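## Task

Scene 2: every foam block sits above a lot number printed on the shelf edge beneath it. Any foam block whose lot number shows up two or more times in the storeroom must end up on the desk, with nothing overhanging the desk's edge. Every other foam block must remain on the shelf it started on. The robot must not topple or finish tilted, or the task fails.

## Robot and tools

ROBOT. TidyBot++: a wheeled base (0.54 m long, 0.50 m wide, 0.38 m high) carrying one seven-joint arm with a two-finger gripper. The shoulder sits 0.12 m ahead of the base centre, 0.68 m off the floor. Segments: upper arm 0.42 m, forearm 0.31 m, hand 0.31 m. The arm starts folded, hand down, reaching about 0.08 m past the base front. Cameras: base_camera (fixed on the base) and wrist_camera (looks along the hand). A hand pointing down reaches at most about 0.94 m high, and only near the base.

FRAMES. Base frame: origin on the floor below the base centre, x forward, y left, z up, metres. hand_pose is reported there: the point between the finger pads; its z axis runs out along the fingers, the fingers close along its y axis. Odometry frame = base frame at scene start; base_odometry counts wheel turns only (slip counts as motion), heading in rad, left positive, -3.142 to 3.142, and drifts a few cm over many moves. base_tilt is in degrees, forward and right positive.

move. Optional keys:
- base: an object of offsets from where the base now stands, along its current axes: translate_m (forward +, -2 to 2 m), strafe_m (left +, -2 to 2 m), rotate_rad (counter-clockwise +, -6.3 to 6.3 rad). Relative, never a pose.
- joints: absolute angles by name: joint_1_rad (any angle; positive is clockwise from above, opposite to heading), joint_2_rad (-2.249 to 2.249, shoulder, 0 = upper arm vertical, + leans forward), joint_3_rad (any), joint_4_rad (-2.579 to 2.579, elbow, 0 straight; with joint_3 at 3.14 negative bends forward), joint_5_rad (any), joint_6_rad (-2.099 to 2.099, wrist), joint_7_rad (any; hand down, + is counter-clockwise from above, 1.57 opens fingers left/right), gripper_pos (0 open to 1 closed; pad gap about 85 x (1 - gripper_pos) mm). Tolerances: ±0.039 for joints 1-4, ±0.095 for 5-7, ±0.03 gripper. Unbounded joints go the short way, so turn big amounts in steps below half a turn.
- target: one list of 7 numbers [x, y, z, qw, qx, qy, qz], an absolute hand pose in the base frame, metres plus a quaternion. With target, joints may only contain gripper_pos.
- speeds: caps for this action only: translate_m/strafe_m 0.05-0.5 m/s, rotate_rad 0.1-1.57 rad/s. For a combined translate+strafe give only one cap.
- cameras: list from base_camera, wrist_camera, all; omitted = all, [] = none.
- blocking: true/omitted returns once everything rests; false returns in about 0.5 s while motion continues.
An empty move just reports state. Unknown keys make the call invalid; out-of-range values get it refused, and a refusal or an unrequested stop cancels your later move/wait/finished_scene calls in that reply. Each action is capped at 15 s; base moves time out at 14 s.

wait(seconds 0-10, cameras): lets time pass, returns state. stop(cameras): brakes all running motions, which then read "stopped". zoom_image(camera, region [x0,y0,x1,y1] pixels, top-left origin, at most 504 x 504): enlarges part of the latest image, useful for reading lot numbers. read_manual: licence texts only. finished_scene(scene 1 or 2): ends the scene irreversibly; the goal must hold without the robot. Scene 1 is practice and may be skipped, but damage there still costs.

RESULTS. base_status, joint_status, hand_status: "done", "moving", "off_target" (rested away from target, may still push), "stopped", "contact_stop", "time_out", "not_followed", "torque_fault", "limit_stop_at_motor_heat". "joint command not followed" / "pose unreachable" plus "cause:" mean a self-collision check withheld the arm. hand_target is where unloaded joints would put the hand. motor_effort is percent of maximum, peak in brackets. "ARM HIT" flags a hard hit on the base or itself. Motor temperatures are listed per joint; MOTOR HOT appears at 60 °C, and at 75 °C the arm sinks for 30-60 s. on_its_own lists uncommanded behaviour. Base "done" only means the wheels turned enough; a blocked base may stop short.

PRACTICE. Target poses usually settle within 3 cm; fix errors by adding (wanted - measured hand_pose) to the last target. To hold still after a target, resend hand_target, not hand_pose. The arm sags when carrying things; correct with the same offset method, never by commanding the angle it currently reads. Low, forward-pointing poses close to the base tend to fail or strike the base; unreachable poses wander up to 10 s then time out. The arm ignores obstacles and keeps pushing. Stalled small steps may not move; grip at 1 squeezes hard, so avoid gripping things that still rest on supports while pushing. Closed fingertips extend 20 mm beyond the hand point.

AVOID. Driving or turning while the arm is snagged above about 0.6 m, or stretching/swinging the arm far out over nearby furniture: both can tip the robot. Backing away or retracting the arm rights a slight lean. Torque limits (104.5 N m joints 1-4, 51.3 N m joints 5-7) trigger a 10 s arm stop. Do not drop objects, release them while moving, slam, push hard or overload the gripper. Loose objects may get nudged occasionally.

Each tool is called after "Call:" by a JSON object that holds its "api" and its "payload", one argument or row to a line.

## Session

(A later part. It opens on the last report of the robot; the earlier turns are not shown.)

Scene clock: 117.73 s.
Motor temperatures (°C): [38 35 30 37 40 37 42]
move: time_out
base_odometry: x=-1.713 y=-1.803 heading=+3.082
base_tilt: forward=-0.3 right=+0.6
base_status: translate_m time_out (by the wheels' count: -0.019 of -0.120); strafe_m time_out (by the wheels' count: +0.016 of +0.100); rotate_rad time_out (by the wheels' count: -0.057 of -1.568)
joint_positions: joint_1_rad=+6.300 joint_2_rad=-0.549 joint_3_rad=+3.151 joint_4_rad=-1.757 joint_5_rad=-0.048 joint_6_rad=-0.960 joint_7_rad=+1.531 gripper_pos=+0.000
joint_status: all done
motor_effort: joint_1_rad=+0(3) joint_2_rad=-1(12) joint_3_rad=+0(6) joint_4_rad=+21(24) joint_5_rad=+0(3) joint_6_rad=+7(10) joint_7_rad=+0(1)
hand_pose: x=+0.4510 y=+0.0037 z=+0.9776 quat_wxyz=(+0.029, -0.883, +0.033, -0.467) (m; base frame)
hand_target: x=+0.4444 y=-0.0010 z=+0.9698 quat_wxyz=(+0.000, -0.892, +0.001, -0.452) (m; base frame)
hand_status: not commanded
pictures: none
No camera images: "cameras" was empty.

Call:
{"api": "move", "payload": {
  "base": {"strafe_m": -0.22}
}}

Scene clock: 119.63 s.
Motor temperatures (°C): [38 35 30 37 40 37 42]
move: done
base_odometry: x=-1.700 y=-1.584 heading=+3.082
base_tilt: forward=-0.3 right=+0.6
base_status: done
joint_positions: joint_1_rad=+6.300 joint_2_rad=-0.549 joint_3_rad=+3.151 joint_4_rad=-1.757 joint_5_rad=-0.047 joint_6_rad=-0.960 joint_7_rad=+1.531 gripper_pos=+0.000
joint_status: not commanded
motor_effort: joint_1_rad=+0(1) joint_2_rad=-1(2) joint_3_rad=+1(3) joint_4_rad=+21(21) joint_5_rad=+0(1) joint_6_rad=+8(8) joint_7_rad=+0(1)
hand_pose: x=+0.4510 y=+0.0038 z=+0.9776 quat_wxyz=(+0.029, -0.883, +0.033, -0.467) (m; base frame)
hand_target: x=+0.4444 y=-0.0010 z=+0.9698 quat_wxyz=(+0.000, -0.892, +0.001, -0.452) (m; base frame)
hand_status: not commanded
pictures: base_camera, wrist_camera
Images, in order (width x height): base_camera 644x364, wrist_camera 644x476.

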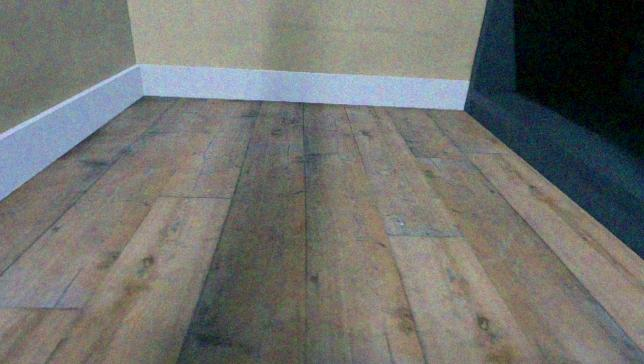

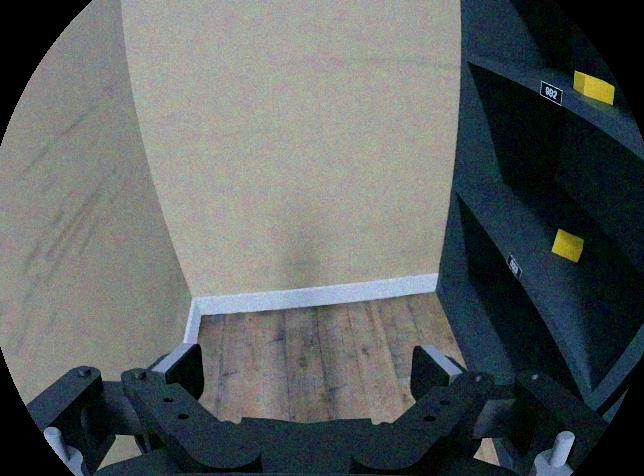

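Call:
{"api": "move", "payload": {
  "base": {"rotate_rad": 0.058, "translate_m": -0.46},
  "cameras": []
}}

Call:
{"api": "move", "payload": {
  "target": [0.38, -0.2, 1.15, 0.287, 0.709, -0.41, 0.497]
}}

Scene clock: 122.40 s.
Motor temperatures (°C): [38 35 30 37 40 37 42]
move: done
base_odometry: x=-1.241 y=-1.611 heading=+3.140
base_tilt: forward=-0.4 right=+0.6
base_status: done
joint_positions: joint_1_rad=+6.297 joint_2_rad=-0.553 joint_3_rad=+3.150 joint_4_rad=-1.757 joint_5_rad=-0.047 joint_6_rad=-0.961 joint_7_rad=+1.531 gripper_pos=+0.000
joint_status: not commanded
motor_effort: joint_1_rad=+0(1) joint_2_rad=-1(5) joint_3_rad=+1(2) joint_4_rad=+21(22) joint_5_rad=+0(1) joint_6_rad=+7(8) joint_7_rad=+0(1)
hand_pose: x=+0.4496 y=+0.0053 z=+0.9790 quat_wxyz=(+0.030, -0.882, +0.031, -0.469) (m; base frame)
hand_target: x=+0.4444 y=-0.0010 z=+0.9698 quat_wxyz=(+0.000, -0.892, +0.001, -0.452) (m; base frame)
hand_status: not commanded
pictures: none
No camera images: "cameras" was empty.

Scene clock: 124.83 s.
Motor temperatures (°C): [38 35 30 37 40 37 42]
move: done
base_odometry: x=-1.241 y=-1.611 heading=+3.140
base_tilt: forward=-0.3 right=+0.6
base_status: not commanded
joint_positions: joint_1_rad=+7.101 joint_2_rad=-0.441 joint_3_rad=+2.750 joint_4_rad=-1.307 joint_5_rad=+0.461 joint_6_rad=-1.175 joint_7_rad=+1.015 gripper_pos=+0.000
joint_status: not commanded
motor_effort: joint_1_rad=+0(1) joint_2_rad=-1(1) joint_3_rad=+3(3) joint_4_rad=+17(21) joint_5_rad=+5(5) joint_6_rad=+8(8) joint_7_rad=+0(1)
hand_pose: x=+0.3904 y=-0.1898 z=+1.1507 quat_wxyz=(-0.270, -0.717, +0.389, -0.511) (m; base frame)
hand_target: x=+0.3800 y=-0.2000 z=+1.1500 quat_wxyz=(-0.287, -0.709, +0.410, -0.497) (m; base frame)
hand_status: done (0.015 m and 3.7 deg from the pose sent, 0.276 m and 60.8 deg at the start)
pictures: base_camera, wrist_camera
Images, in order (width x height): base_camera 644x364, wrist_camera 644x476.

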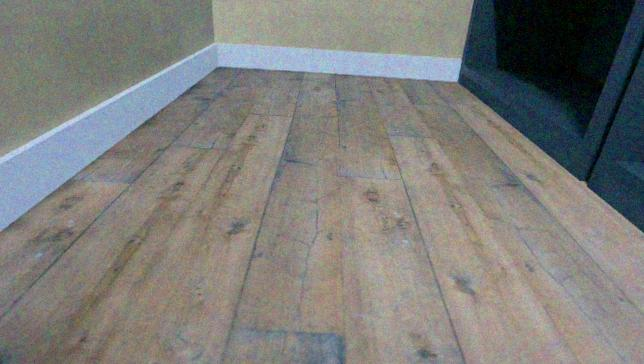

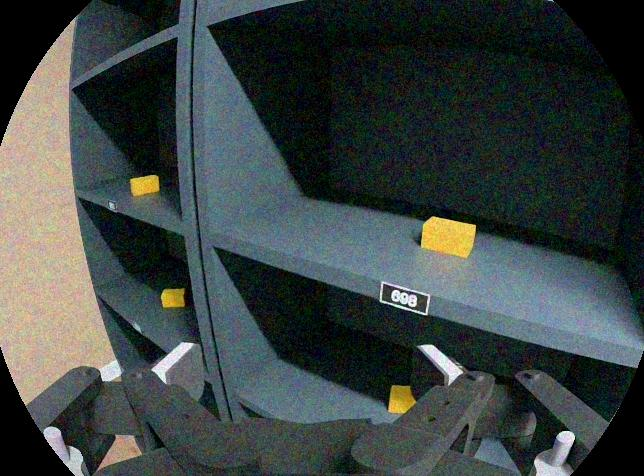

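Call:
{"api": "move", "payload": {
  "base": {"rotate_rad": -1.57},
  "cameras": []
}}

Call:
{"api": "move", "payload": {
  "base": {"strafe_m": 0.53}
}}

Scene clock: 133.20 s.
Motor temperatures (°C): [38 35 30 37 40 37 42]
move: done
base_odometry: x=-1.241 y=-1.611 heading=+1.571
base_tilt: forward=-0.3 right=+0.6
base_status: done
joint_positions: joint_1_rad=+7.101 joint_2_rad=-0.429 joint_3_rad=+2.743 joint_4_rad=-1.306 joint_5_rad=+0.465 joint_6_rad=-1.176 joint_7_rad=+1.014 gripper_pos=+0.000
joint_status: not commanded
motor_effort: joint_1_rad=-1(1) joint_2_rad=-1(4) joint_3_rad=+3(4) joint_4_rad=+18(19) joint_5_rad=+5(6) joint_6_rad=+7(8) joint_7_rad=+0(1)
hand_pose: x=+0.3954 y=-0.1924 z=+1.1474 quat_wxyz=(-0.269, -0.721, +0.388, -0.507) (m; base frame)
hand_target: x=+0.3800 y=-0.2000 z=+1.1500 quat_wxyz=(-0.287, -0.709, +0.410, -0.497) (m; base frame)
hand_status: not commanded
pictures: none
No camera images: "cameras" was empty.

Scene clock: 135.67 s.
Motor temperatures (°C): [38 35 30 37 40 37 42]
move: done
base_odometry: x=-1.771 y=-1.611 heading=+1.570
base_tilt: forward=-0.4 right=+0.6
base_status: done
joint_positions: joint_1_rad=+7.101 joint_2_rad=-0.429 joint_3_rad=+2.740 joint_4_rad=-1.304 joint_5_rad=+0.466 joint_6_rad=-1.177 joint_7_rad=+1.014 gripper_pos=+0.000
joint_status: not commanded
motor_effort: joint_1_rad=+0(1) joint_2_rad=-1(4) joint_3_rad=+3(4) joint_4_rad=+18(19) joint_5_rad=+5(5) joint_6_rad=+7(8) joint_7_rad=+0(1)
hand_pose: x=+0.3962 y=-0.1910 z=+1.1478 quat_wxyz=(-0.270, -0.722, +0.386, -0.507) (m; base frame)
hand_target: x=+0.3800 y=-0.2000 z=+1.1500 quat_wxyz=(-0.287, -0.709, +0.410, -0.497) (m; base frame)
hand_status: not commanded
pictures: base_camera, wrist_camera
Images, in order (width x height): base_camera 644x364, wrist_camera 644x476.

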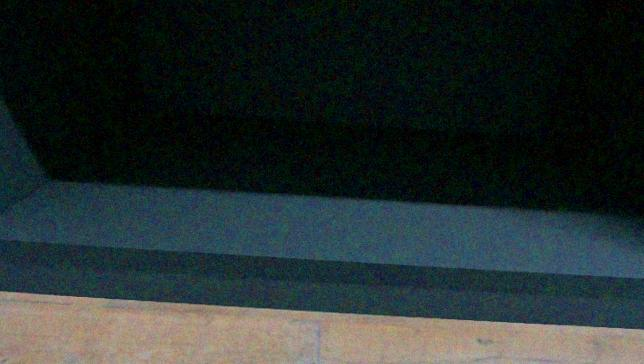

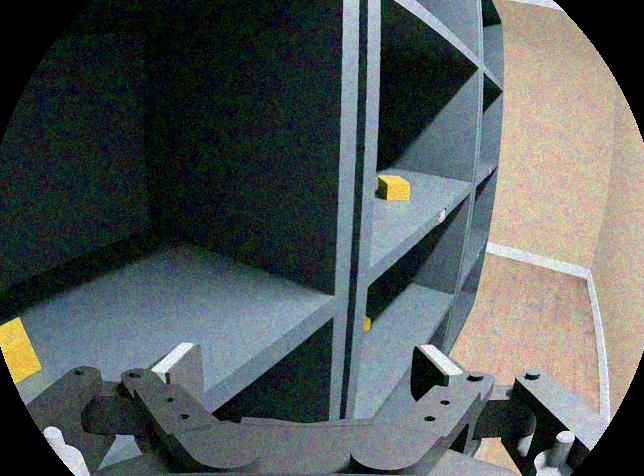

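Call:
{"api": "move", "payload": {
  "target": [0.52, 0.09, 1.17, 0.263, 0.745, -0.335, 0.513],
  "cameras": ["wrist_camera"]
}}

Scene clock: 138.17 s.
Motor temperatures (°C): [38 35 30 37 40 37 42]
move: done
base_odometry: x=-1.771 y=-1.611 heading=+1.570
base_tilt: forward=-0.3 right=+0.6
base_status: not commanded
joint_positions: joint_1_rad=+8.122 joint_2_rad=-0.669 joint_3_rad=+2.296 joint_4_rad=-0.559 joint_5_rad=-0.283 joint_6_rad=-1.669 joint_7_rad=+1.092 gripper_pos=+0.000
joint_status: not commanded
motor_effort: joint_1_rad=+0(1) joint_2_rad=+24(25) joint_3_rad=+7(8) joint_4_rad=+6(19) joint_5_rad=+4(5) joint_6_rad=+8(8) joint_7_rad=+0(1)
hand_pose: x=+0.5045 y=+0.0612 z=+1.1962 quat_wxyz=(-0.266, -0.710, +0.369, -0.537) (m; base frame)
hand_target: x=+0.5200 y=+0.0900 z=+1.1700 quat_wxyz=(-0.263, -0.745, +0.335, -0.513) (m; base frame)
hand_status: done (0.042 m and 6.2 deg from the pose sent, 0.308 m and 6.6 deg at the start)
pictures: wrist_camera
Images, in order (width x height): wrist_camera 644x476.

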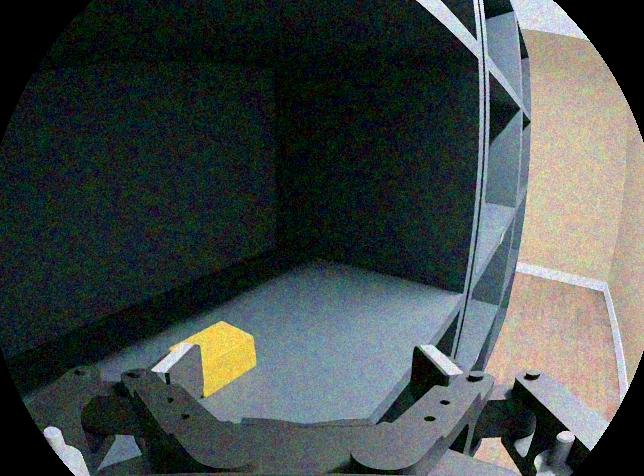

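Call:
{"api": "move", "payload": {
  "base": {"translate_m": 0.09},
  "target": [0.585, 0.05, 1.11, 0.263, 0.745, -0.335, 0.513],
  "cameras": ["wrist_camera"]
}}

Scene clock: 139.87 s.
Motor temperatures (°C): [38 35 30 37 40 37 42]
move: done
base_odometry: x=-1.771 y=-1.521 heading=+1.571
base_tilt: forward=-0.3 right=+0.6
base_status: done
joint_positions: joint_1_rad=+8.127 joint_2_rad=-0.743 joint_3_rad=+2.174 joint_4_rad=-0.847 joint_5_rad=-0.286 joint_6_rad=-1.470 joint_7_rad=+1.093 gripper_pos=+0.000
joint_status: not commanded
motor_effort: joint_1_rad=+0(2) joint_2_rad=+23(26) joint_3_rad=+10(11) joint_4_rad=+9(10) joint_5_rad=+5(5) joint_6_rad=+7(8) joint_7_rad=+0(1)
hand_pose: x=+0.5671 y=+0.0404 z=+1.1153 quat_wxyz=(-0.258, -0.744, +0.358, -0.502) (m; base frame)
hand_target: x=+0.5850 y=+0.0500 z=+1.1100 quat_wxyz=(-0.263, -0.745, +0.335, -0.513) (m; base frame)
hand_status: done (0.021 m and 2.9 deg from the pose sent, 0.118 m and 6.2 deg at the start)
pictures: wrist_camera
Images, in order (width x height): wrist_camera 644x476.

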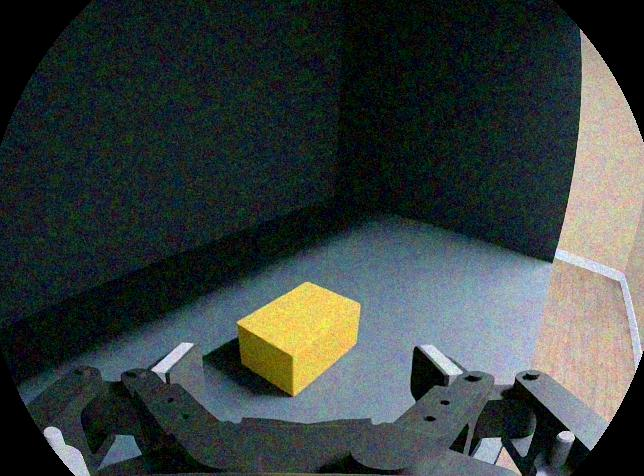

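Call:
{"api": "move", "payload": {
  "target": [0.615, 0.13, 1.13, 0.327, 0.669, -0.513, 0.426],
  "cameras": ["wrist_camera"]
}}

Scene clock: 142.40 s.
Motor temperatures (°C): [38 35 30 37 40 37 42]
move: off_target
base_odometry: x=-1.771 y=-1.521 heading=+1.571
base_tilt: forward=-0.3 right=+0.6
base_status: not commanded
joint_positions: joint_1_rad=+8.222 joint_2_rad=-0.835 joint_3_rad=+2.510 joint_4_rad=-0.541 joint_5_rad=-0.350 joint_6_rad=-1.904 joint_7_rad=+0.976 gripper_pos=+0.000
joint_status: not commanded
motor_effort: joint_1_rad=+0(1) joint_2_rad=+28(32) joint_3_rad=+7(11) joint_4_rad=+2(10) joint_5_rad=+5(6) joint_6_rad=+7(8) joint_7_rad=+0(1)
hand_pose: x=+0.4562 y=+0.0832 z=+1.1483 quat_wxyz=(-0.329, -0.630, +0.495, -0.501) (m; base frame)
hand_target: x=+0.4513 y=+0.0833 z=+1.1303 quat_wxyz=(-0.322, -0.623, +0.524, -0.483) (m; base frame)
hand_status: off_target (0.167 m and 9.9 deg from the pose sent, 0.103 m and 23.1 deg at the start; a joint's target at an end of its range on 3 of 49 steps)
pictures: wrist_camera
Images, in order (width x height): wrist_camera 644x476.

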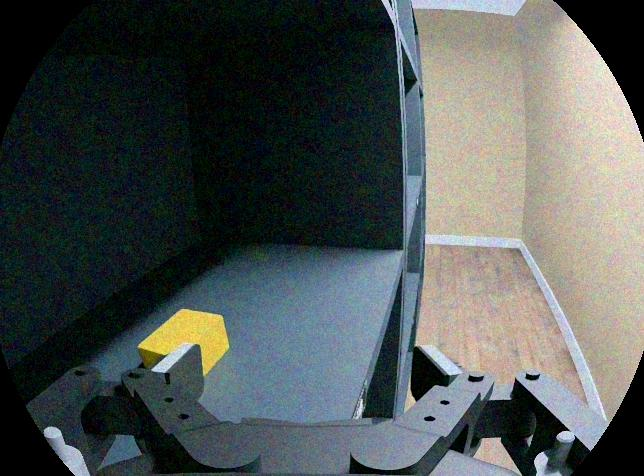

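Call:
{"api": "move", "payload": {
  "base": {"translate_m": -0.1},
  "cameras": []
}}

Call:
{"api": "move", "payload": {
  "base": {"strafe_m": 0.12},
  "cameras": []
}}

Call:
{"api": "move", "payload": {
  "target": [0.6, 0.03, 1.13, 0.327, 0.669, -0.513, 0.426],
  "cameras": ["wrist_camera"]
}}

Scene clock: 143.93 s.
Motor temperatures (°C): [38 35 30 37 40 37 42]
move: done
base_odometry: x=-1.771 y=-1.621 heading=+1.571
base_tilt: forward=-0.3 right=+0.6
base_status: done
joint_positions: joint_1_rad=+8.229 joint_2_rad=-0.835 joint_3_rad=+2.515 joint_4_rad=-0.541 joint_5_rad=-0.350 joint_6_rad=-1.909 joint_7_rad=+0.976 gripper_pos=+0.000
joint_status: not commanded
motor_effort: joint_1_rad=-1(2) joint_2_rad=+28(32) joint_3_rad=+7(8) joint_4_rad=+2(3) joint_5_rad=+5(6) joint_6_rad=+8(8) joint_7_rad=+0(1)
hand_pose: x=+0.4546 y=+0.0805 z=+1.1482 quat_wxyz=(-0.331, -0.627, +0.500, -0.498) (m; base frame)
hand_target: x=+0.4513 y=+0.0833 z=+1.1303 quat_wxyz=(-0.322, -0.623, +0.524, -0.483) (m; base frame)
hand_status: not commanded
pictures: none
No camera images: "cameras" was empty.

Scene clock: 145.30 s.
Motor temperatures (°C): [38 35 30 37 40 37 42]
move: done
base_odometry: x=-1.891 y=-1.621 heading=+1.571
base_tilt: forward=-0.3 right=+0.6
base_status: done
joint_positions: joint_1_rad=+8.231 joint_2_rad=-0.840 joint_3_rad=+2.515 joint_4_rad=-0.541 joint_5_rad=-0.350 joint_6_rad=-1.909 joint_7_rad=+0.976 gripper_pos=+0.000
joint_status: not commanded
motor_effort: joint_1_rad=+0(3) joint_2_rad=+29(33) joint_3_rad=+7(8) joint_4_rad=+2(3) joint_5_rad=+5(5) joint_6_rad=+7(8) joint_7_rad=+0(1)
hand_pose: x=+0.4558 y=+0.0824 z=+1.1469 quat_wxyz=(-0.333, -0.626, +0.499, -0.499) (m; base frame)
hand_target: x=+0.4513 y=+0.0833 z=+1.1303 quat_wxyz=(-0.322, -0.623, +0.524, -0.483) (m; base frame)
hand_status: not commanded
pictures: none
No camera images: "cameras" was empty.

Scene clock: 155.87 s.
Motor temperatures (°C): [38 35 30 37 40 37 42]
move: time_out
base_odometry: x=-1.891 y=-1.621 heading=+1.571
base_tilt: forward=-0.3 right=+0.6
base_status: not commanded
joint_positions: joint_1_rad=+8.588 joint_2_rad=-0.577 joint_3_rad=+2.507 joint_4_rad=+0.046 joint_5_rad=-0.736 joint_6_rad=-2.086 joint_7_rad=+0.666 gripper_pos=+0.000
joint_status: not commanded
motor_effort: joint_1_rad=+0(4) joint_2_rad=+28(32) joint_3_rad=+3(9) joint_4_rad=-4(7) joint_5_rad=+5(7) joint_6_rad=+7(8) joint_7_rad=+0(1)
hand_pose: x=+0.5053 y=+0.0407 z=+1.1986 quat_wxyz=(-0.260, -0.597, +0.534, -0.539) (m; base frame)
hand_target: x=+0.5039 y=+0.0421 z=+1.1989 quat_wxyz=(-0.263, -0.587, +0.540, -0.543) (m; base frame)
hand_status: time_out (0.117 m and 17.4 deg from the pose sent, 0.154 m and 9.8 deg at the start; a joint's target at an end of its range on 72 of 300 steps)
pictures: wrist_camera
Images, in order (width x height): wrist_camera 644x476.

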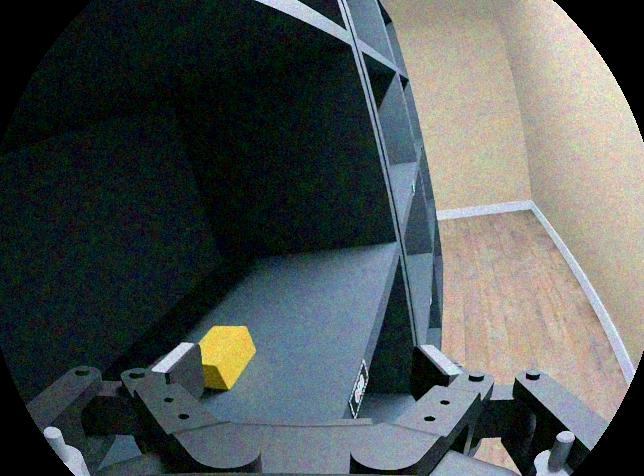

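Call:
{"api": "move", "payload": {
  "target": [0.5, -0.1, 1.16, 0.261, 0.730, -0.372, 0.511],
  "cameras": []
}}

Call:
{"api": "move", "payload": {
  "base": {"rotate_rad": -0.4, "strafe_m": 0.19},
  "cameras": ["wrist_camera"]
}}

Scene clock: 160.07 s.
Motor temperatures (°C): [38 35 30 37 40 37 42]
move: off_target
base_odometry: x=-1.891 y=-1.621 heading=+1.571
base_tilt: forward=-0.3 right=+0.6
base_status: not commanded
joint_positions: joint_1_rad=+6.352 joint_2_rad=+0.676 joint_3_rad=+3.702 joint_4_rad=+1.025 joint_5_rad=+0.332 joint_6_rad=-2.086 joint_7_rad=+1.348 gripper_pos=+0.000
joint_status: not commanded
motor_effort: joint_1_rad=+0(2) joint_2_rad=-24(29) joint_3_rad=-3(3) joint_4_rad=-2(6) joint_5_rad=+2(6) joint_6_rad=+9(9) joint_7_rad=+0(1)
hand_pose: x=+0.5314 y=-0.1017 z=+1.2734 quat_wxyz=(-0.273, -0.644, +0.298, -0.650) (m; base frame)
hand_target: x=+0.5267 y=-0.1030 z=+1.2697 quat_wxyz=(-0.299, -0.635, +0.303, -0.645) (m; base frame)
hand_status: off_target (0.118 m and 20.6 deg from the pose sent, 0.146 m and 24.2 deg at the start; a joint's target at an end of its range on 91 of 91 steps)
pictures: none
No camera images: "cameras" was empty.

Scene clock: 161.70 s.
Motor temperatures (°C): [38 35 30 37 40 37 42]
move: done
base_odometry: x=-2.081 y=-1.621 heading=+1.170
base_tilt: forward=-0.3 right=+0.6
base_status: done
joint_positions: joint_1_rad=+6.344 joint_2_rad=+0.680 joint_3_rad=+3.703 joint_4_rad=+1.029 joint_5_rad=+0.336 joint_6_rad=-2.086 joint_7_rad=+1.349 gripper_pos=+0.000
joint_status: not commanded
motor_effort: joint_1_rad=+0(4) joint_2_rad=-23(25) joint_3_rad=-3(3) joint_4_rad=-2(3) joint_5_rad=+2(3) joint_6_rad=+9(9) joint_7_rad=+0(1)
hand_pose: x=+0.5326 y=-0.0984 z=+1.2728 quat_wxyz=(-0.272, -0.644, +0.296, -0.651) (m; base frame)
hand_target: x=+0.5267 y=-0.1030 z=+1.2697 quat_wxyz=(-0.299, -0.635, +0.303, -0.645) (m; base frame)
hand_status: not commanded
pictures: wrist_camera
Images, in order (width x height): wrist_camera 644x476.

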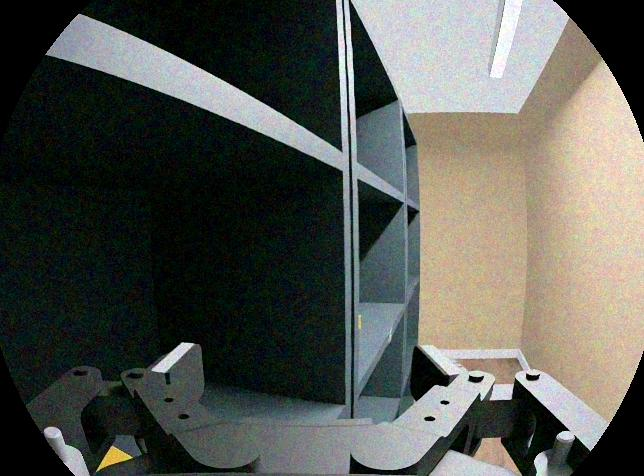

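Call:
{"api": "move", "payload": {
  "joints": {"joint_2_rad": -0.7},
  "cameras": ["wrist_camera"]
}}

Call:
{"api": "move", "payload": {
  "joints": {"joint_1_rad": 6.3, "joint_2_rad": -0.7, "joint_3_rad": 3.14, "joint_4_rad": -1.76, "joint_5_rad": 0, "joint_6_rad": -0.5, "joint_7_rad": 1.53},
  "cameras": ["wrist_camera"]
}}

Call:
{"api": "move", "payload": {
  "target": [0.5, -0.02, 1.14, 0.261, 0.730, -0.372, 0.511],
  "cameras": ["wrist_camera"]
}}

Scene clock: 165.63 s.
Motor temperatures (°C): [38 36 30 37 40 37 42]
move: done
base_odometry: x=-2.081 y=-1.621 heading=+1.170
base_tilt: forward=-0.4 right=+0.6
base_status: not commanded
joint_positions: joint_1_rad=+6.344 joint_2_rad=-0.681 joint_3_rad=+3.704 joint_4_rad=+1.030 joint_5_rad=+0.338 joint_6_rad=-2.086 joint_7_rad=+1.349 gripper_pos=+0.000
joint_status: all done
motor_effort: joint_1_rad=+0(1) joint_2_rad=+35(39) joint_3_rad=+3(4) joint_4_rad=-14(16) joint_5_rad=-4(5) joint_6_rad=+2(9) joint_7_rad=+0(1)
hand_pose: x=-0.3754 y=-0.0433 z=+1.2144 quat_wxyz=(-0.051, -0.081, +0.377, -0.921) (m; base frame)
hand_target: x=-0.3930 y=-0.0546 z=+1.1890 quat_wxyz=(-0.056, -0.061, +0.402, -0.912) (m; base frame)
hand_status: not commanded
pictures: wrist_camera
Images, in order (width x height): wrist_camera 644x476.

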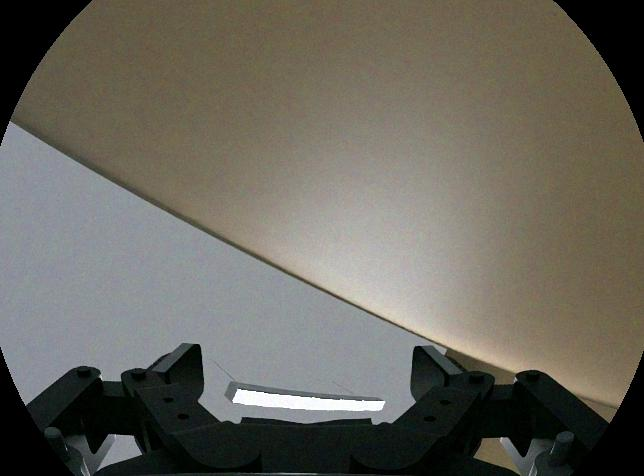

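Scene clock: 169.60 s.
Motor temperatures (°C): [38 36 30 37 40 37 42]
move: done
base_odometry: x=-2.081 y=-1.621 heading=+1.170
base_tilt: forward=-0.4 right=+0.6
base_status: not commanded
joint_positions: joint_1_rad=+6.320 joint_2_rad=-0.682 joint_3_rad=+3.156 joint_4_rad=-1.732 joint_5_rad=+0.070 joint_6_rad=-0.557 joint_7_rad=+1.487 gripper_pos=+0.000
joint_status: all done
motor_effort: joint_1_rad=+0(3) joint_2_rad=+3(38) joint_3_rad=+1(3) joint_4_rad=+20(22) joint_5_rad=+1(5) joint_6_rad=+9(10) joint_7_rad=+0(1)
hand_pose: x=+0.4364 y=-0.0297 z=+1.1540 quat_wxyz=(-0.018, -0.718, +0.042, -0.694) (m; base frame)
hand_target: x=+0.4334 y=-0.0031 z=+1.1607 quat_wxyz=(+0.009, -0.703, +0.019, -0.711) (m; base frame)
hand_status: not commanded
pictures: wrist_camera
Images, in order (width x height): wrist_camera 644x476.

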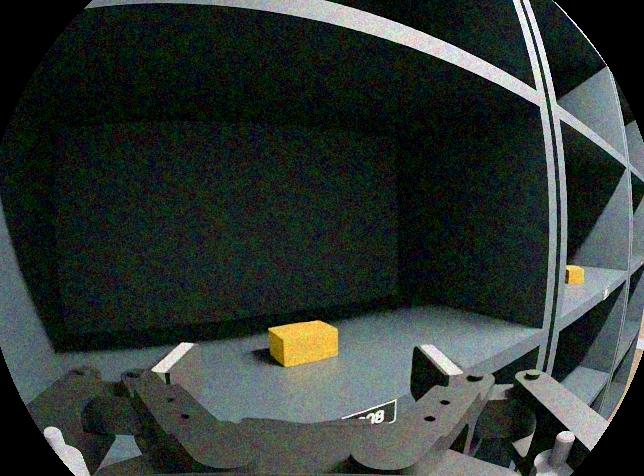

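Scene clock: 172.40 s.
Motor temperatures (°C): [38 36 30 37 40 37 42]
move: done
base_odometry: x=-2.081 y=-1.621 heading=+1.170
base_tilt: forward=-0.3 right=+0.6
base_status: not commanded
joint_positions: joint_1_rad=+7.857 joint_2_rad=-0.649 joint_3_rad=+2.271 joint_4_rad=-1.039 joint_5_rad=+0.024 joint_6_rad=-1.305 joint_7_rad=+1.131 gripper_pos=+0.000
joint_status: not commanded
motor_effort: joint_1_rad=+0(1) joint_2_rad=+15(16) joint_3_rad=+9(9) joint_4_rad=+13(21) joint_5_rad=+5(5) joint_6_rad=+8(10) joint_7_rad=+0(1)
hand_pose: x=+0.4886 y=-0.0313 z=+1.1604 quat_wxyz=(-0.307, -0.714, +0.351, -0.522) (m; base frame)
hand_target: x=+0.5000 y=-0.0200 z=+1.1400 quat_wxyz=(-0.261, -0.730, +0.372, -0.511) (m; base frame)
hand_status: done (0.026 m and 6.2 deg from the pose sent, 0.066 m and 51.9 deg at the start)
pictures: wrist_camera
Images, in order (width x height): wrist_camera 644x476.

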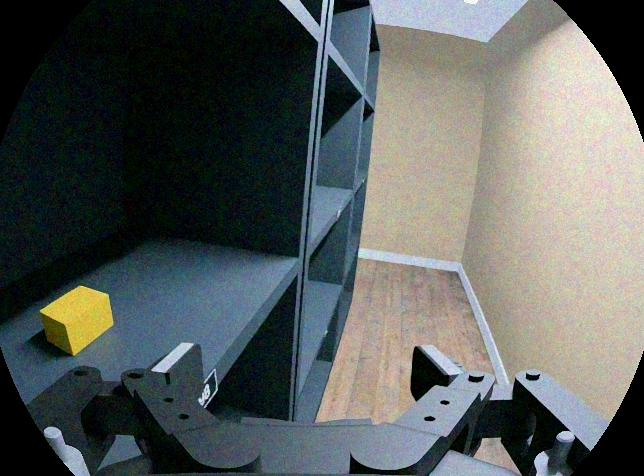

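Call:
{"api": "move", "payload": {
  "base": {"translate_m": 0.07, "strafe_m": 0.05},
  "cameras": []
}}

Call:
{"api": "move", "payload": {
  "target": [0.66, 0.07, 1.11, 0.261, 0.730, -0.372, 0.511],
  "cameras": ["wrist_camera"]
}}

Scene clock: 174.13 s.
Motor temperatures (°C): [38 36 30 37 40 37 42]
move: done
base_odometry: x=-2.100 y=-1.537 heading=+1.170
base_tilt: forward=-0.3 right=+0.6
base_status: done
joint_positions: joint_1_rad=+7.858 joint_2_rad=-0.640 joint_3_rad=+2.262 joint_4_rad=-1.036 joint_5_rad=+0.019 joint_6_rad=-1.310 joint_7_rad=+1.129 gripper_pos=+0.000
joint_status: not commanded
motor_effort: joint_1_rad=+0(1) joint_2_rad=+16(18) joint_3_rad=+9(10) joint_4_rad=+13(14) joint_5_rad=+5(6) joint_6_rad=+7(8) joint_7_rad=+0(1)
hand_pose: x=+0.4916 y=-0.0322 z=+1.1573 quat_wxyz=(-0.300, -0.719, +0.352, -0.519) (m; base frame)
hand_target: x=+0.5000 y=-0.0200 z=+1.1400 quat_wxyz=(-0.261, -0.730, +0.372, -0.511) (m; base frame)
hand_status: not commanded
pictures: none
No camera images: "cameras" was empty.

Scene clock: 176.37 s.
Motor temperatures (°C): [38 36 30 37 40 37 42]
move: off_target
base_odometry: x=-2.100 y=-1.538 heading=+1.170
base_tilt: forward=-0.4 right=+0.6
base_status: not commanded
joint_positions: joint_1_rad=+8.404 joint_2_rad=-0.616 joint_3_rad=+2.242 joint_4_rad=-0.440 joint_5_rad=-0.514 joint_6_rad=-1.669 joint_7_rad=+0.999 gripper_pos=+0.000
joint_status: not commanded
motor_effort: joint_1_rad=+19(19) joint_2_rad=-13(20) joint_3_rad=-6(9) joint_4_rad=+5(14) joint_5_rad=+0(8) joint_6_rad=+13(14) joint_7_rad=+0(1)
hand_pose: x=+0.5687 y=+0.0127 z=+1.1974 quat_wxyz=(-0.212, -0.703, +0.412, -0.539) (m; base frame)
hand_target: x=+0.6600 y=+0.0700 z=+1.1100 quat_wxyz=(-0.261, -0.730, +0.372, -0.511) (m; base frame)
hand_status: off_target (0.139 m and 8.5 deg from the pose sent, 0.203 m and 5.3 deg at the start)
pictures: wrist_camera
Images, in order (width x height): wrist_camera 644x476.

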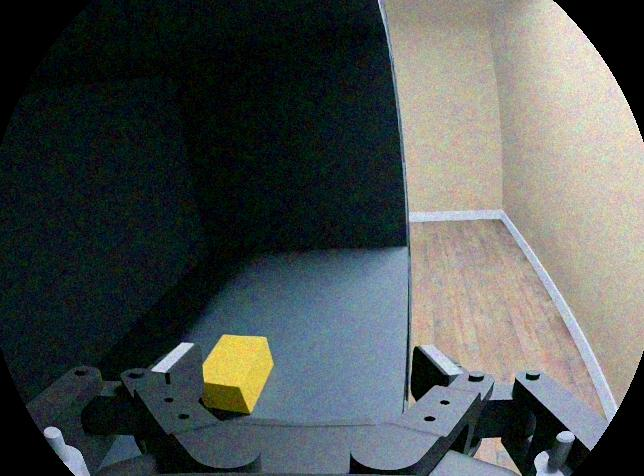

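Call:
{"api": "move", "payload": {
  "target": [0.52, -0.04, 1.16, 0.261, 0.730, -0.372, 0.511],
  "cameras": []
}}

Call:
{"api": "move", "payload": {
  "target": [0.69, -0.02, 1.14, 0.261, 0.730, -0.372, 0.511],
  "cameras": ["wrist_camera"]
}}

Scene clock: 178.90 s.
Motor temperatures (°C): [38 36 30 37 40 37 42]
move: done
base_odometry: x=-2.100 y=-1.537 heading=+1.170
base_tilt: forward=-0.3 right=+0.6
base_status: not commanded
joint_positions: joint_1_rad=+8.026 joint_2_rad=-0.594 joint_3_rad=+2.205 joint_4_rad=-0.887 joint_5_rad=-0.170 joint_6_rad=-1.436 joint_7_rad=+1.085 gripper_pos=+0.000
joint_status: not commanded
motor_effort: joint_1_rad=+0(19) joint_2_rad=+18(25) joint_3_rad=+8(10) joint_4_rad=+12(13) joint_5_rad=+4(5) joint_6_rad=+8(14) joint_7_rad=+0(1)
hand_pose: x=+0.5244 y=-0.0266 z=+1.1475 quat_wxyz=(-0.225, -0.737, +0.393, -0.503) (m; base frame)
hand_target: x=+0.5200 y=-0.0400 z=+1.1600 quat_wxyz=(-0.261, -0.730, +0.372, -0.511) (m; base frame)
hand_status: done (0.019 m and 5.0 deg from the pose sent, 0.081 m and 8.5 deg at the start)
pictures: none
No camera images: "cameras" was empty.

Scene clock: 180.93 s.
Motor temperatures (°C): [38 36 30 37 40 37 42]
move: done
base_odometry: x=-2.100 y=-1.537 heading=+1.170
base_tilt: forward=-0.3 right=+0.6
base_status: not commanded
joint_positions: joint_1_rad=+8.744 joint_2_rad=-0.700 joint_3_rad=+2.135 joint_4_rad=-0.348 joint_5_rad=-0.647 joint_6_rad=-1.571 joint_7_rad=+1.068 gripper_pos=+0.000
joint_status: not commanded
motor_effort: joint_1_rad=-2(7) joint_2_rad=+28(32) joint_3_rad=+7(9) joint_4_rad=+3(13) joint_5_rad=+5(9) joint_6_rad=+7(8) joint_7_rad=+0(1)
hand_pose: x=+0.6691 y=-0.0477 z=+1.1729 quat_wxyz=(-0.287, -0.706, +0.374, -0.528) (m; base frame)
hand_target: x=+0.6900 y=-0.0200 z=+1.1400 quat_wxyz=(-0.261, -0.730, +0.372, -0.511) (m; base frame)
hand_status: done (0.048 m and 4.5 deg from the pose sent, 0.166 m and 5.0 deg at the start)
pictures: wrist_camera
Images, in order (width x height): wrist_camera 644x476.

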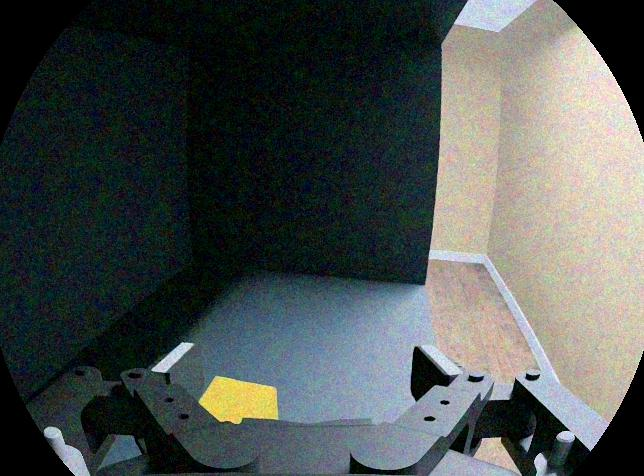

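Call:
{"api": "move", "payload": {
  "target": [0.75, -0.005, 1.12, 0.261, 0.730, -0.372, 0.511],
  "cameras": ["wrist_camera"]
}}

Scene clock: 191.87 s.
Motor temperatures (°C): [38 36 30 37 40 37 42]
move: time_out
base_odometry: x=-2.100 y=-1.537 heading=+1.170
base_tilt: forward=-0.3 right=+0.6
base_status: not commanded
joint_positions: joint_1_rad=+8.804 joint_2_rad=-0.733 joint_3_rad=+2.419 joint_4_rad=-0.373 joint_5_rad=-0.961 joint_6_rad=-1.550 joint_7_rad=+1.049 gripper_pos=+0.000
joint_status: not commanded
motor_effort: joint_1_rad=+0(26) joint_2_rad=+30(44) joint_3_rad=+7(11) joint_4_rad=-1(18) joint_5_rad=+4(7) joint_6_rad=+8(9) joint_7_rad=+0(1)
hand_pose: x=+0.6732 y=-0.0663 z=+1.1917 quat_wxyz=(-0.268, -0.678, +0.396, -0.559) (m; base frame)
hand_target: x=+0.6785 y=-0.0616 z=+1.1868 quat_wxyz=(-0.271, -0.680, +0.392, -0.557) (m; base frame)
hand_status: time_out (0.122 m and 8.6 deg from the pose sent, 0.106 m and 4.5 deg at the start)
pictures: wrist_camera
Images, in order (width x height): wrist_camera 644x476.

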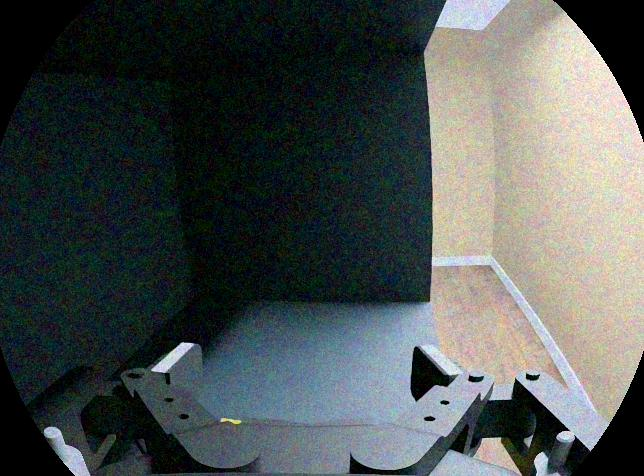

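Call:
{"api": "move", "payload": {
  "base": {"strafe_m": 0.06},
  "target": [0.68, -0.1, 1.12, 0.28, 0.702, -0.358, 0.549],
  "cameras": ["wrist_camera"]
}}

Scene clock: 194.40 s.
Motor temperatures (°C): [38 36 30 37 40 37 42]
move: off_target
base_odometry: x=-2.155 y=-1.514 heading=+1.170
base_tilt: forward=-0.3 right=+0.6
base_status: done
joint_positions: joint_1_rad=+8.536 joint_2_rad=-0.698 joint_3_rad=+2.052 joint_4_rad=-0.905 joint_5_rad=-0.486 joint_6_rad=-1.154 joint_7_rad=+1.104 gripper_pos=+0.000
joint_status: not commanded
motor_effort: joint_1_rad=-4(19) joint_2_rad=+13(31) joint_3_rad=+8(10) joint_4_rad=+14(15) joint_5_rad=+3(6) joint_6_rad=+8(9) joint_7_rad=+0(1)
hand_pose: x=+0.6584 y=-0.1297 z=+1.1270 quat_wxyz=(-0.233, -0.690, +0.415, -0.546) (m; base frame)
hand_target: x=+0.6800 y=-0.1000 z=+1.1200 quat_wxyz=(-0.280, -0.702, +0.358, -0.549) (m; base frame)
hand_status: off_target (0.037 m and 8.6 deg from the pose sent, 0.080 m and 5.4 deg at the start)
pictures: wrist_camera
Images, in order (width x height): wrist_camera 644x476.

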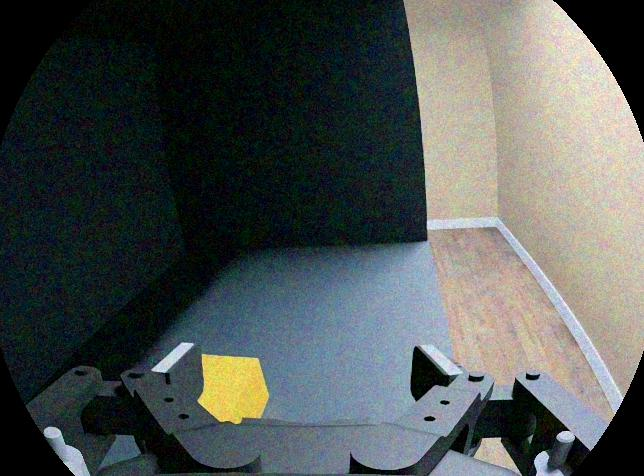

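Call:
{"api": "move", "payload": {
  "target": [0.746, -0.07, 1.11, 0.28, 0.702, -0.358, 0.549],
  "cameras": ["wrist_camera"]
}}

Scene clock: 196.10 s.
Motor temperatures (°C): [38 36 30 37 40 37 42]
move: off_target
base_odometry: x=-2.155 y=-1.514 heading=+1.170
base_tilt: forward=-0.4 right=+0.6
base_status: not commanded
joint_positions: joint_1_rad=+8.725 joint_2_rad=-0.703 joint_3_rad=+2.052 joint_4_rad=-0.680 joint_5_rad=-0.536 joint_6_rad=-1.216 joint_7_rad=+1.096 gripper_pos=+0.000
joint_status: not commanded
motor_effort: joint_1_rad=-6(6) joint_2_rad=+8(14) joint_3_rad=+7(9) joint_4_rad=+14(18) joint_5_rad=+4(5) joint_6_rad=+8(9) joint_7_rad=+0(1)
hand_pose: x=+0.6749 y=-0.1484 z=+1.1776 quat_wxyz=(-0.278, -0.663, +0.403, -0.567) (m; base frame)
hand_target: x=+0.7460 y=-0.0700 z=+1.1100 quat_wxyz=(-0.280, -0.702, +0.358, -0.549) (m; base frame)
hand_status: off_target (0.126 m and 7.1 deg from the pose sent, 0.107 m and 8.6 deg at the start)
pictures: wrist_camera
Images, in order (width x height): wrist_camera 644x476.

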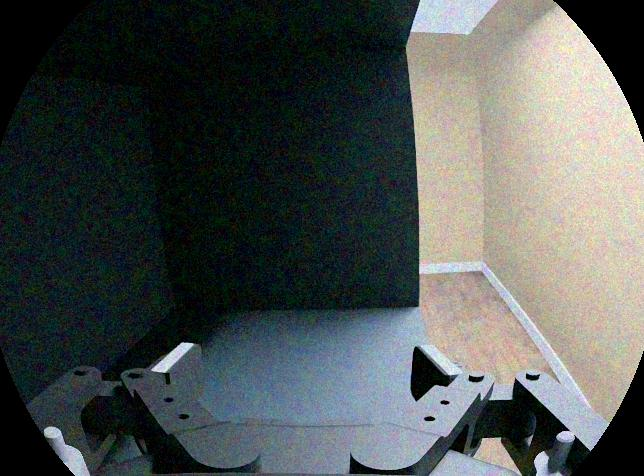

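Call:
{"api": "move", "payload": {
  "target": [0.52, -0.1, 1.16, 0.261, 0.730, -0.372, 0.511],
  "cameras": []
}}

Call:
{"api": "move", "payload": {
  "joints": {"joint_1_rad": 6.0, "joint_2_rad": -0.7, "joint_3_rad": 3.14, "joint_4_rad": -1.76, "joint_5_rad": 0, "joint_6_rad": -0.5, "joint_7_rad": 1.53},
  "cameras": []
}}

Call:
{"api": "move", "payload": {
  "joints": {"joint_5_rad": 1.15, "joint_6_rad": -1.4, "joint_7_rad": 0.65},
  "cameras": ["wrist_camera"]
}}

Call:
{"api": "move", "payload": {
  "joints": {"joint_1_rad": 5.97, "joint_2_rad": 0.473, "joint_4_rad": -0.513, "joint_5_rad": 1.151, "joint_6_rad": -1.486, "joint_7_rad": 0.65},
  "cameras": ["wrist_camera"]
}}

Scene clock: 199.50 s.
Motor temperatures (°C): [38 36 30 37 40 37 42]
move: done
base_odometry: x=-2.155 y=-1.514 heading=+1.169
base_tilt: forward=-0.3 right=+0.6
base_status: not commanded
joint_positions: joint_1_rad=+7.971 joint_2_rad=-0.499 joint_3_rad=+2.162 joint_4_rad=-0.976 joint_5_rad=-0.047 joint_6_rad=-1.225 joint_7_rad=+1.096 gripper_pos=+0.000
joint_status: not commanded
motor_effort: joint_1_rad=+0(27) joint_2_rad=+12(20) joint_3_rad=+8(14) joint_4_rad=+15(29) joint_5_rad=+4(5) joint_6_rad=+8(9) joint_7_rad=+0(1)
hand_pose: x=+0.5403 y=-0.0826 z=+1.1709 quat_wxyz=(-0.225, -0.724, +0.367, -0.538) (m; base frame)
hand_target: x=+0.5200 y=-0.1000 z=+1.1600 quat_wxyz=(-0.261, -0.730, +0.372, -0.511) (m; base frame)
hand_status: done (0.029 m and 5.3 deg from the pose sent, 0.163 m and 10.8 deg at the start)
pictures: none
No camera images: "cameras" was empty.

Scene clock: 202.57 s.
Motor temperatures (°C): [38 36 30 37 40 37 42]
move: done
base_odometry: x=-2.155 y=-1.514 heading=+1.169
base_tilt: forward=-0.4 right=+0.6
base_status: not commanded
joint_positions: joint_1_rad=+6.019 joint_2_rad=-0.679 joint_3_rad=+3.124 joint_4_rad=-1.728 joint_5_rad=-0.046 joint_6_rad=-0.558 joint_7_rad=+1.485 gripper_pos=+0.000
joint_status: all done
motor_effort: joint_1_rad=-1(2) joint_2_rad=+3(13) joint_3_rad=+1(8) joint_4_rad=+21(22) joint_5_rad=+0(4) joint_6_rad=+8(10) joint_7_rad=+0(1)
hand_pose: x=+0.4220 y=+0.1008 z=+1.1543 quat_wxyz=(+0.143, -0.717, -0.067, -0.679) (m; base frame)
hand_target: x=+0.4203 y=+0.0900 z=+1.1607 quat_wxyz=(+0.115, -0.698, -0.086, -0.702) (m; base frame)
hand_status: not commanded
pictures: none
No camera images: "cameras" was empty.

Scene clock: 204.37 s.
Motor temperatures (°C): [38 36 30 37 40 37 42]
move: done
base_odometry: x=-2.155 y=-1.514 heading=+1.169
base_tilt: forward=-0.4 right=+0.6
base_status: not commanded
joint_positions: joint_1_rad=+6.016 joint_2_rad=-0.689 joint_3_rad=+3.131 joint_4_rad=-1.735 joint_5_rad=+1.086 joint_6_rad=-1.352 joint_7_rad=+0.691 gripper_pos=+0.000
joint_status: all done
motor_effort: joint_1_rad=+0(1) joint_2_rad=+6(8) joint_3_rad=-2(4) joint_4_rad=+17(22) joint_5_rad=+7(8) joint_6_rad=+5(10) joint_7_rad=+0(1)
hand_pose: x=+0.3204 y=-0.2182 z=+1.0768 quat_wxyz=(-0.260, -0.737, +0.310, -0.541) (m; base frame)
hand_target: x=+0.3034 y=-0.2362 z=+1.0739 quat_wxyz=(-0.283, -0.722, +0.335, -0.535) (m; base frame)
hand_status: not commanded
pictures: wrist_camera
Images, in order (width x height): wrist_camera 644x476.

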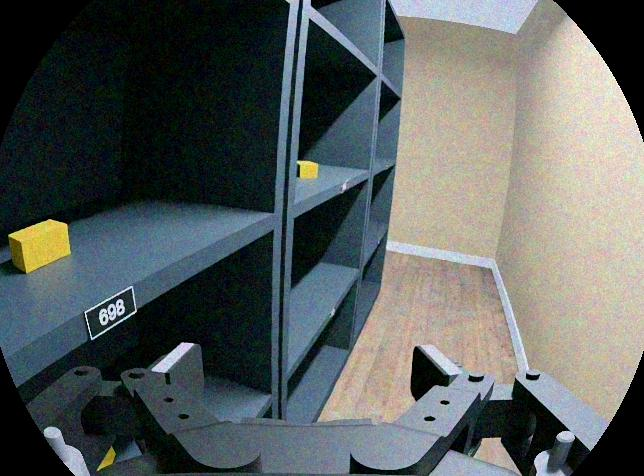

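Scene clock: 206.90 s.
Motor temperatures (°C): [38 36 30 37 40 37 42]
move: done
base_odometry: x=-2.155 y=-1.514 heading=+1.169
base_tilt: forward=-0.3 right=+0.6
base_status: not commanded
joint_positions: joint_1_rad=+5.989 joint_2_rad=+0.451 joint_3_rad=+3.131 joint_4_rad=-0.531 joint_5_rad=+1.089 joint_6_rad=-1.436 joint_7_rad=+0.691 gripper_pos=+0.000
joint_status: all done
motor_effort: joint_1_rad=+0(3) joint_2_rad=-31(34) joint_3_rad=+2(2) joint_4_rad=+16(18) joint_5_rad=+7(9) joint_6_rad=+6(7) joint_7_rad=+0(1)
hand_pose: x=+0.7345 y=-0.0946 z=+1.1380 quat_wxyz=(-0.249, -0.735, +0.340, -0.532) (m; base frame)
hand_target: x=+0.7253 y=-0.0997 z=+1.1386 quat_wxyz=(-0.270, -0.716, +0.365, -0.530) (m; base frame)
hand_status: not commanded
pictures: wrist_camera
Images, in order (width x height): wrist_camera 644x476.

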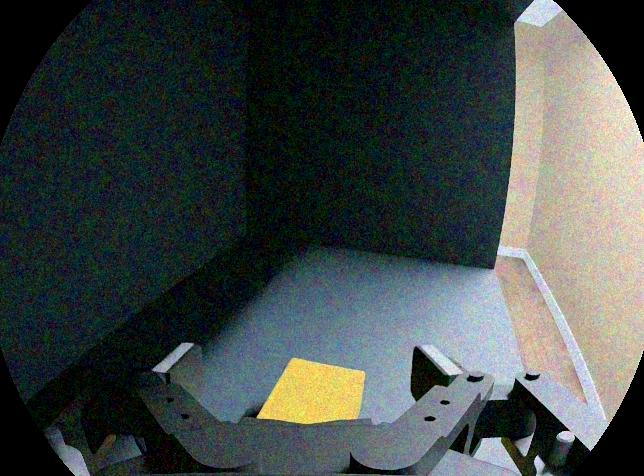

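Call:
{"api": "move", "payload": {
  "joints": {"joint_1_rad": 5.969, "joint_2_rad": 0.385, "joint_4_rad": -0.94, "joint_5_rad": 1.26, "joint_6_rad": -1.40, "joint_7_rad": 0.29},
  "cameras": ["wrist_camera"]
}}

Scene clock: 209.10 s.
Motor temperatures (°C): [38 36 30 37 40 37 42]
move: done
base_odometry: x=-2.155 y=-1.514 heading=+1.169
base_tilt: forward=-0.3 right=+0.6
base_status: not commanded
joint_positions: joint_1_rad=+5.989 joint_2_rad=+0.389 joint_3_rad=+3.131 joint_4_rad=-0.911 joint_5_rad=+1.196 joint_6_rad=-1.436 joint_7_rad=+0.335 gripper_pos=+0.000
joint_status: all done
motor_effort: joint_1_rad=+0(1) joint_2_rad=-31(33) joint_3_rad=+2(2) joint_4_rad=+18(19) joint_5_rad=+9(10) joint_6_rad=+3(6) joint_7_rad=+0(1)
hand_pose: x=+0.7137 y=-0.1144 z=+1.0562 quat_wxyz=(-0.286, -0.707, +0.399, -0.509) (m; base frame)
hand_target: x=+0.7200 y=-0.1101 z=+1.0697 quat_wxyz=(-0.291, -0.690, +0.387, -0.538) (m; base frame)
hand_status: not commanded
pictures: wrist_camera
Images, in order (width x height): wrist_camera 644x476.

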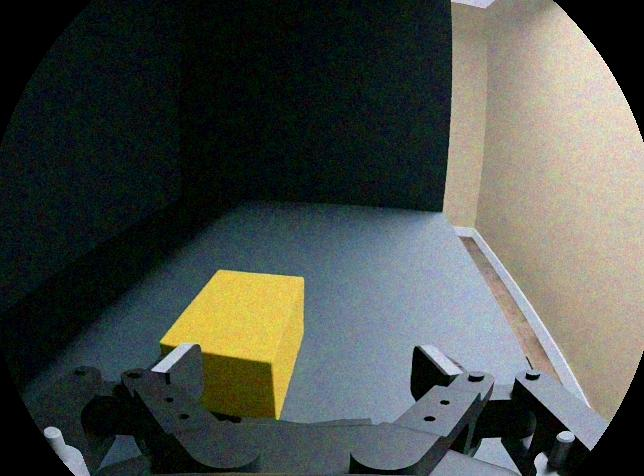

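Call:
{"api": "move", "payload": {
  "joints": {"joint_1_rad": 5.97, "joint_2_rad": 0.46, "joint_4_rad": -0.51, "joint_5_rad": 1.25, "joint_6_rad": -1.5, "joint_7_rad": 0.62},
  "cameras": ["wrist_camera"]
}}

Call:
{"api": "move", "payload": {
  "joints": {"joint_1_rad": 5.965, "joint_2_rad": 0.73, "joint_4_rad": -0.17, "joint_5_rad": 1.30, "joint_6_rad": -1.65, "joint_7_rad": 0.65},
  "cameras": ["wrist_camera"]
}}

Scene clock: 213.07 s.
Motor temperatures (°C): [38 36 30 37 40 37 42]
move: done
base_odometry: x=-2.155 y=-1.514 heading=+1.169
base_tilt: forward=-0.3 right=+0.6
base_status: not commanded
joint_positions: joint_1_rad=+5.989 joint_2_rad=+0.430 joint_3_rad=+3.131 joint_4_rad=-0.526 joint_5_rad=+1.196 joint_6_rad=-1.453 joint_7_rad=+0.576 gripper_pos=+0.000
joint_status: all done
motor_effort: joint_1_rad=+0(2) joint_2_rad=-30(32) joint_3_rad=+2(2) joint_4_rad=+15(19) joint_5_rad=+8(10) joint_6_rad=+5(6) joint_7_rad=+0(1)
hand_pose: x=+0.7087 y=-0.1175 z=+1.1728 quat_wxyz=(-0.254, -0.680, +0.393, -0.565) (m; base frame)
hand_target: x=+0.7042 y=-0.1186 z=+1.1678 quat_wxyz=(-0.297, -0.679, +0.385, -0.549) (m; base frame)
hand_status: not commanded
pictures: wrist_camera
Images, in order (width x height): wrist_camera 644x476.

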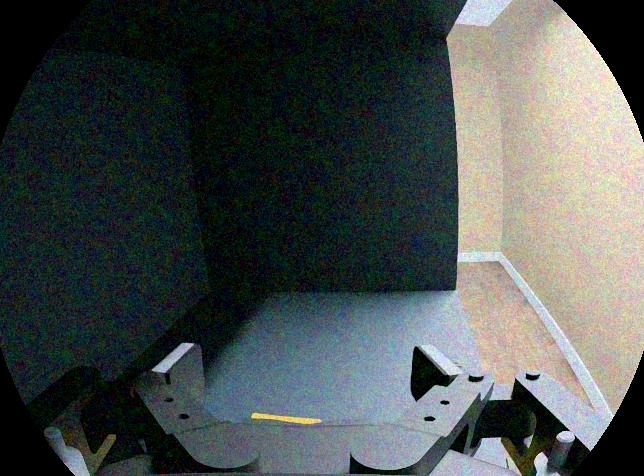

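Scene clock: 214.80 s.
Motor temperatures (°C): [38 36 30 37 40 37 42]
move: done
base_odometry: x=-2.155 y=-1.514 heading=+1.169
base_tilt: forward=-0.3 right=+0.6
base_status: not commanded
joint_positions: joint_1_rad=+5.984 joint_2_rad=+0.712 joint_3_rad=+3.131 joint_4_rad=-0.188 joint_5_rad=+1.236 joint_6_rad=-1.599 joint_7_rad=+0.607 gripper_pos=+0.000
joint_status: all done
motor_effort: joint_1_rad=+0(2) joint_2_rad=-37(40) joint_3_rad=+3(3) joint_4_rad=+14(16) joint_5_rad=+7(9) joint_6_rad=+5(7) joint_7_rad=+0(1)
hand_pose: x=+0.7593 y=-0.1068 z=+1.1079 quat_wxyz=(-0.283, -0.670, +0.439, -0.528) (m; base frame)
hand_target: x=+0.7437 y=-0.1077 z=+1.1099 quat_wxyz=(-0.323, -0.662, +0.437, -0.516) (m; base frame)
hand_status: not commanded
pictures: wrist_camera
Images, in order (width x height): wrist_camera 644x476.

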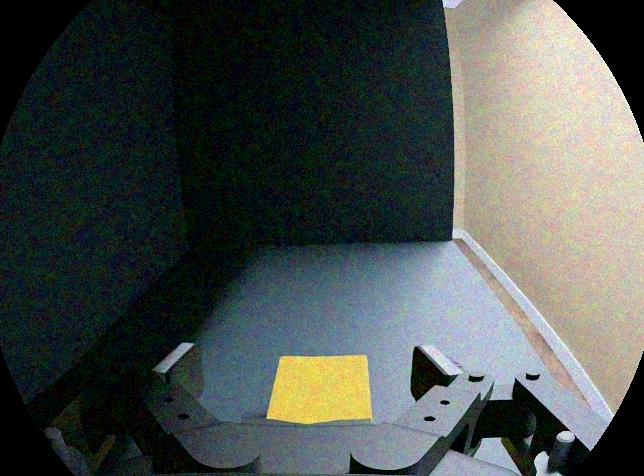

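Perfectly aligned. Descend.

Call:
{"api": "move", "payload": {
  "joints": {"joint_1_rad": 5.965, "joint_2_rad": 0.645, "joint_4_rad": -0.5, "joint_5_rad": 1.30, "joint_6_rad": -1.62, "joint_7_rad": 0.40},
  "cameras": ["wrist_camera"]
}}

Scene clock: 216.37 s.
Motor temperatures (°C): [38 36 30 37 40 37 42]
move: done
base_odometry: x=-2.155 y=-1.514 heading=+1.169
base_tilt: forward=-0.3 right=+0.6
base_status: not commanded
joint_positions: joint_1_rad=+5.984 joint_2_rad=+0.648 joint_3_rad=+3.131 joint_4_rad=-0.472 joint_5_rad=+1.237 joint_6_rad=-1.599 joint_7_rad=+0.445 gripper_pos=+0.000
joint_status: all done
motor_effort: joint_1_rad=-1(2) joint_2_rad=-37(39) joint_3_rad=+3(3) joint_4_rad=+16(17) joint_5_rad=+8(9) joint_6_rad=+4(6) joint_7_rad=+0(1)
hand_pose: x=+0.7547 y=-0.1075 z=+1.0569 quat_wxyz=(-0.310, -0.678, +0.444, -0.497) (m; base frame)
hand_target: x=+0.7443 y=-0.1079 z=+1.0653 quat_wxyz=(-0.331, -0.654, +0.453, -0.508) (m; base frame)
hand_status: not commanded
pictures: wrist_camera
Images, in order (width x height): wrist_camera 644x476.

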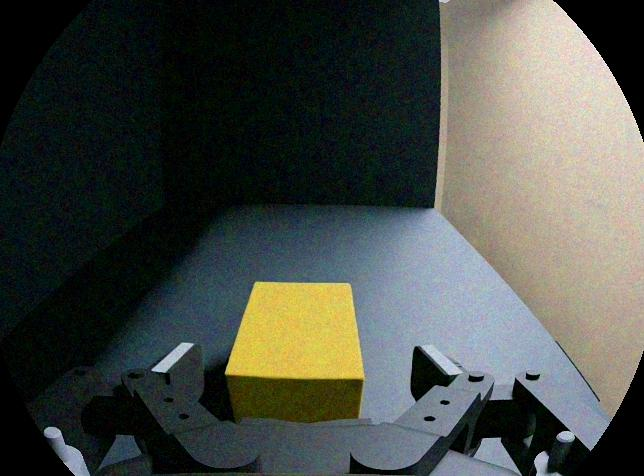

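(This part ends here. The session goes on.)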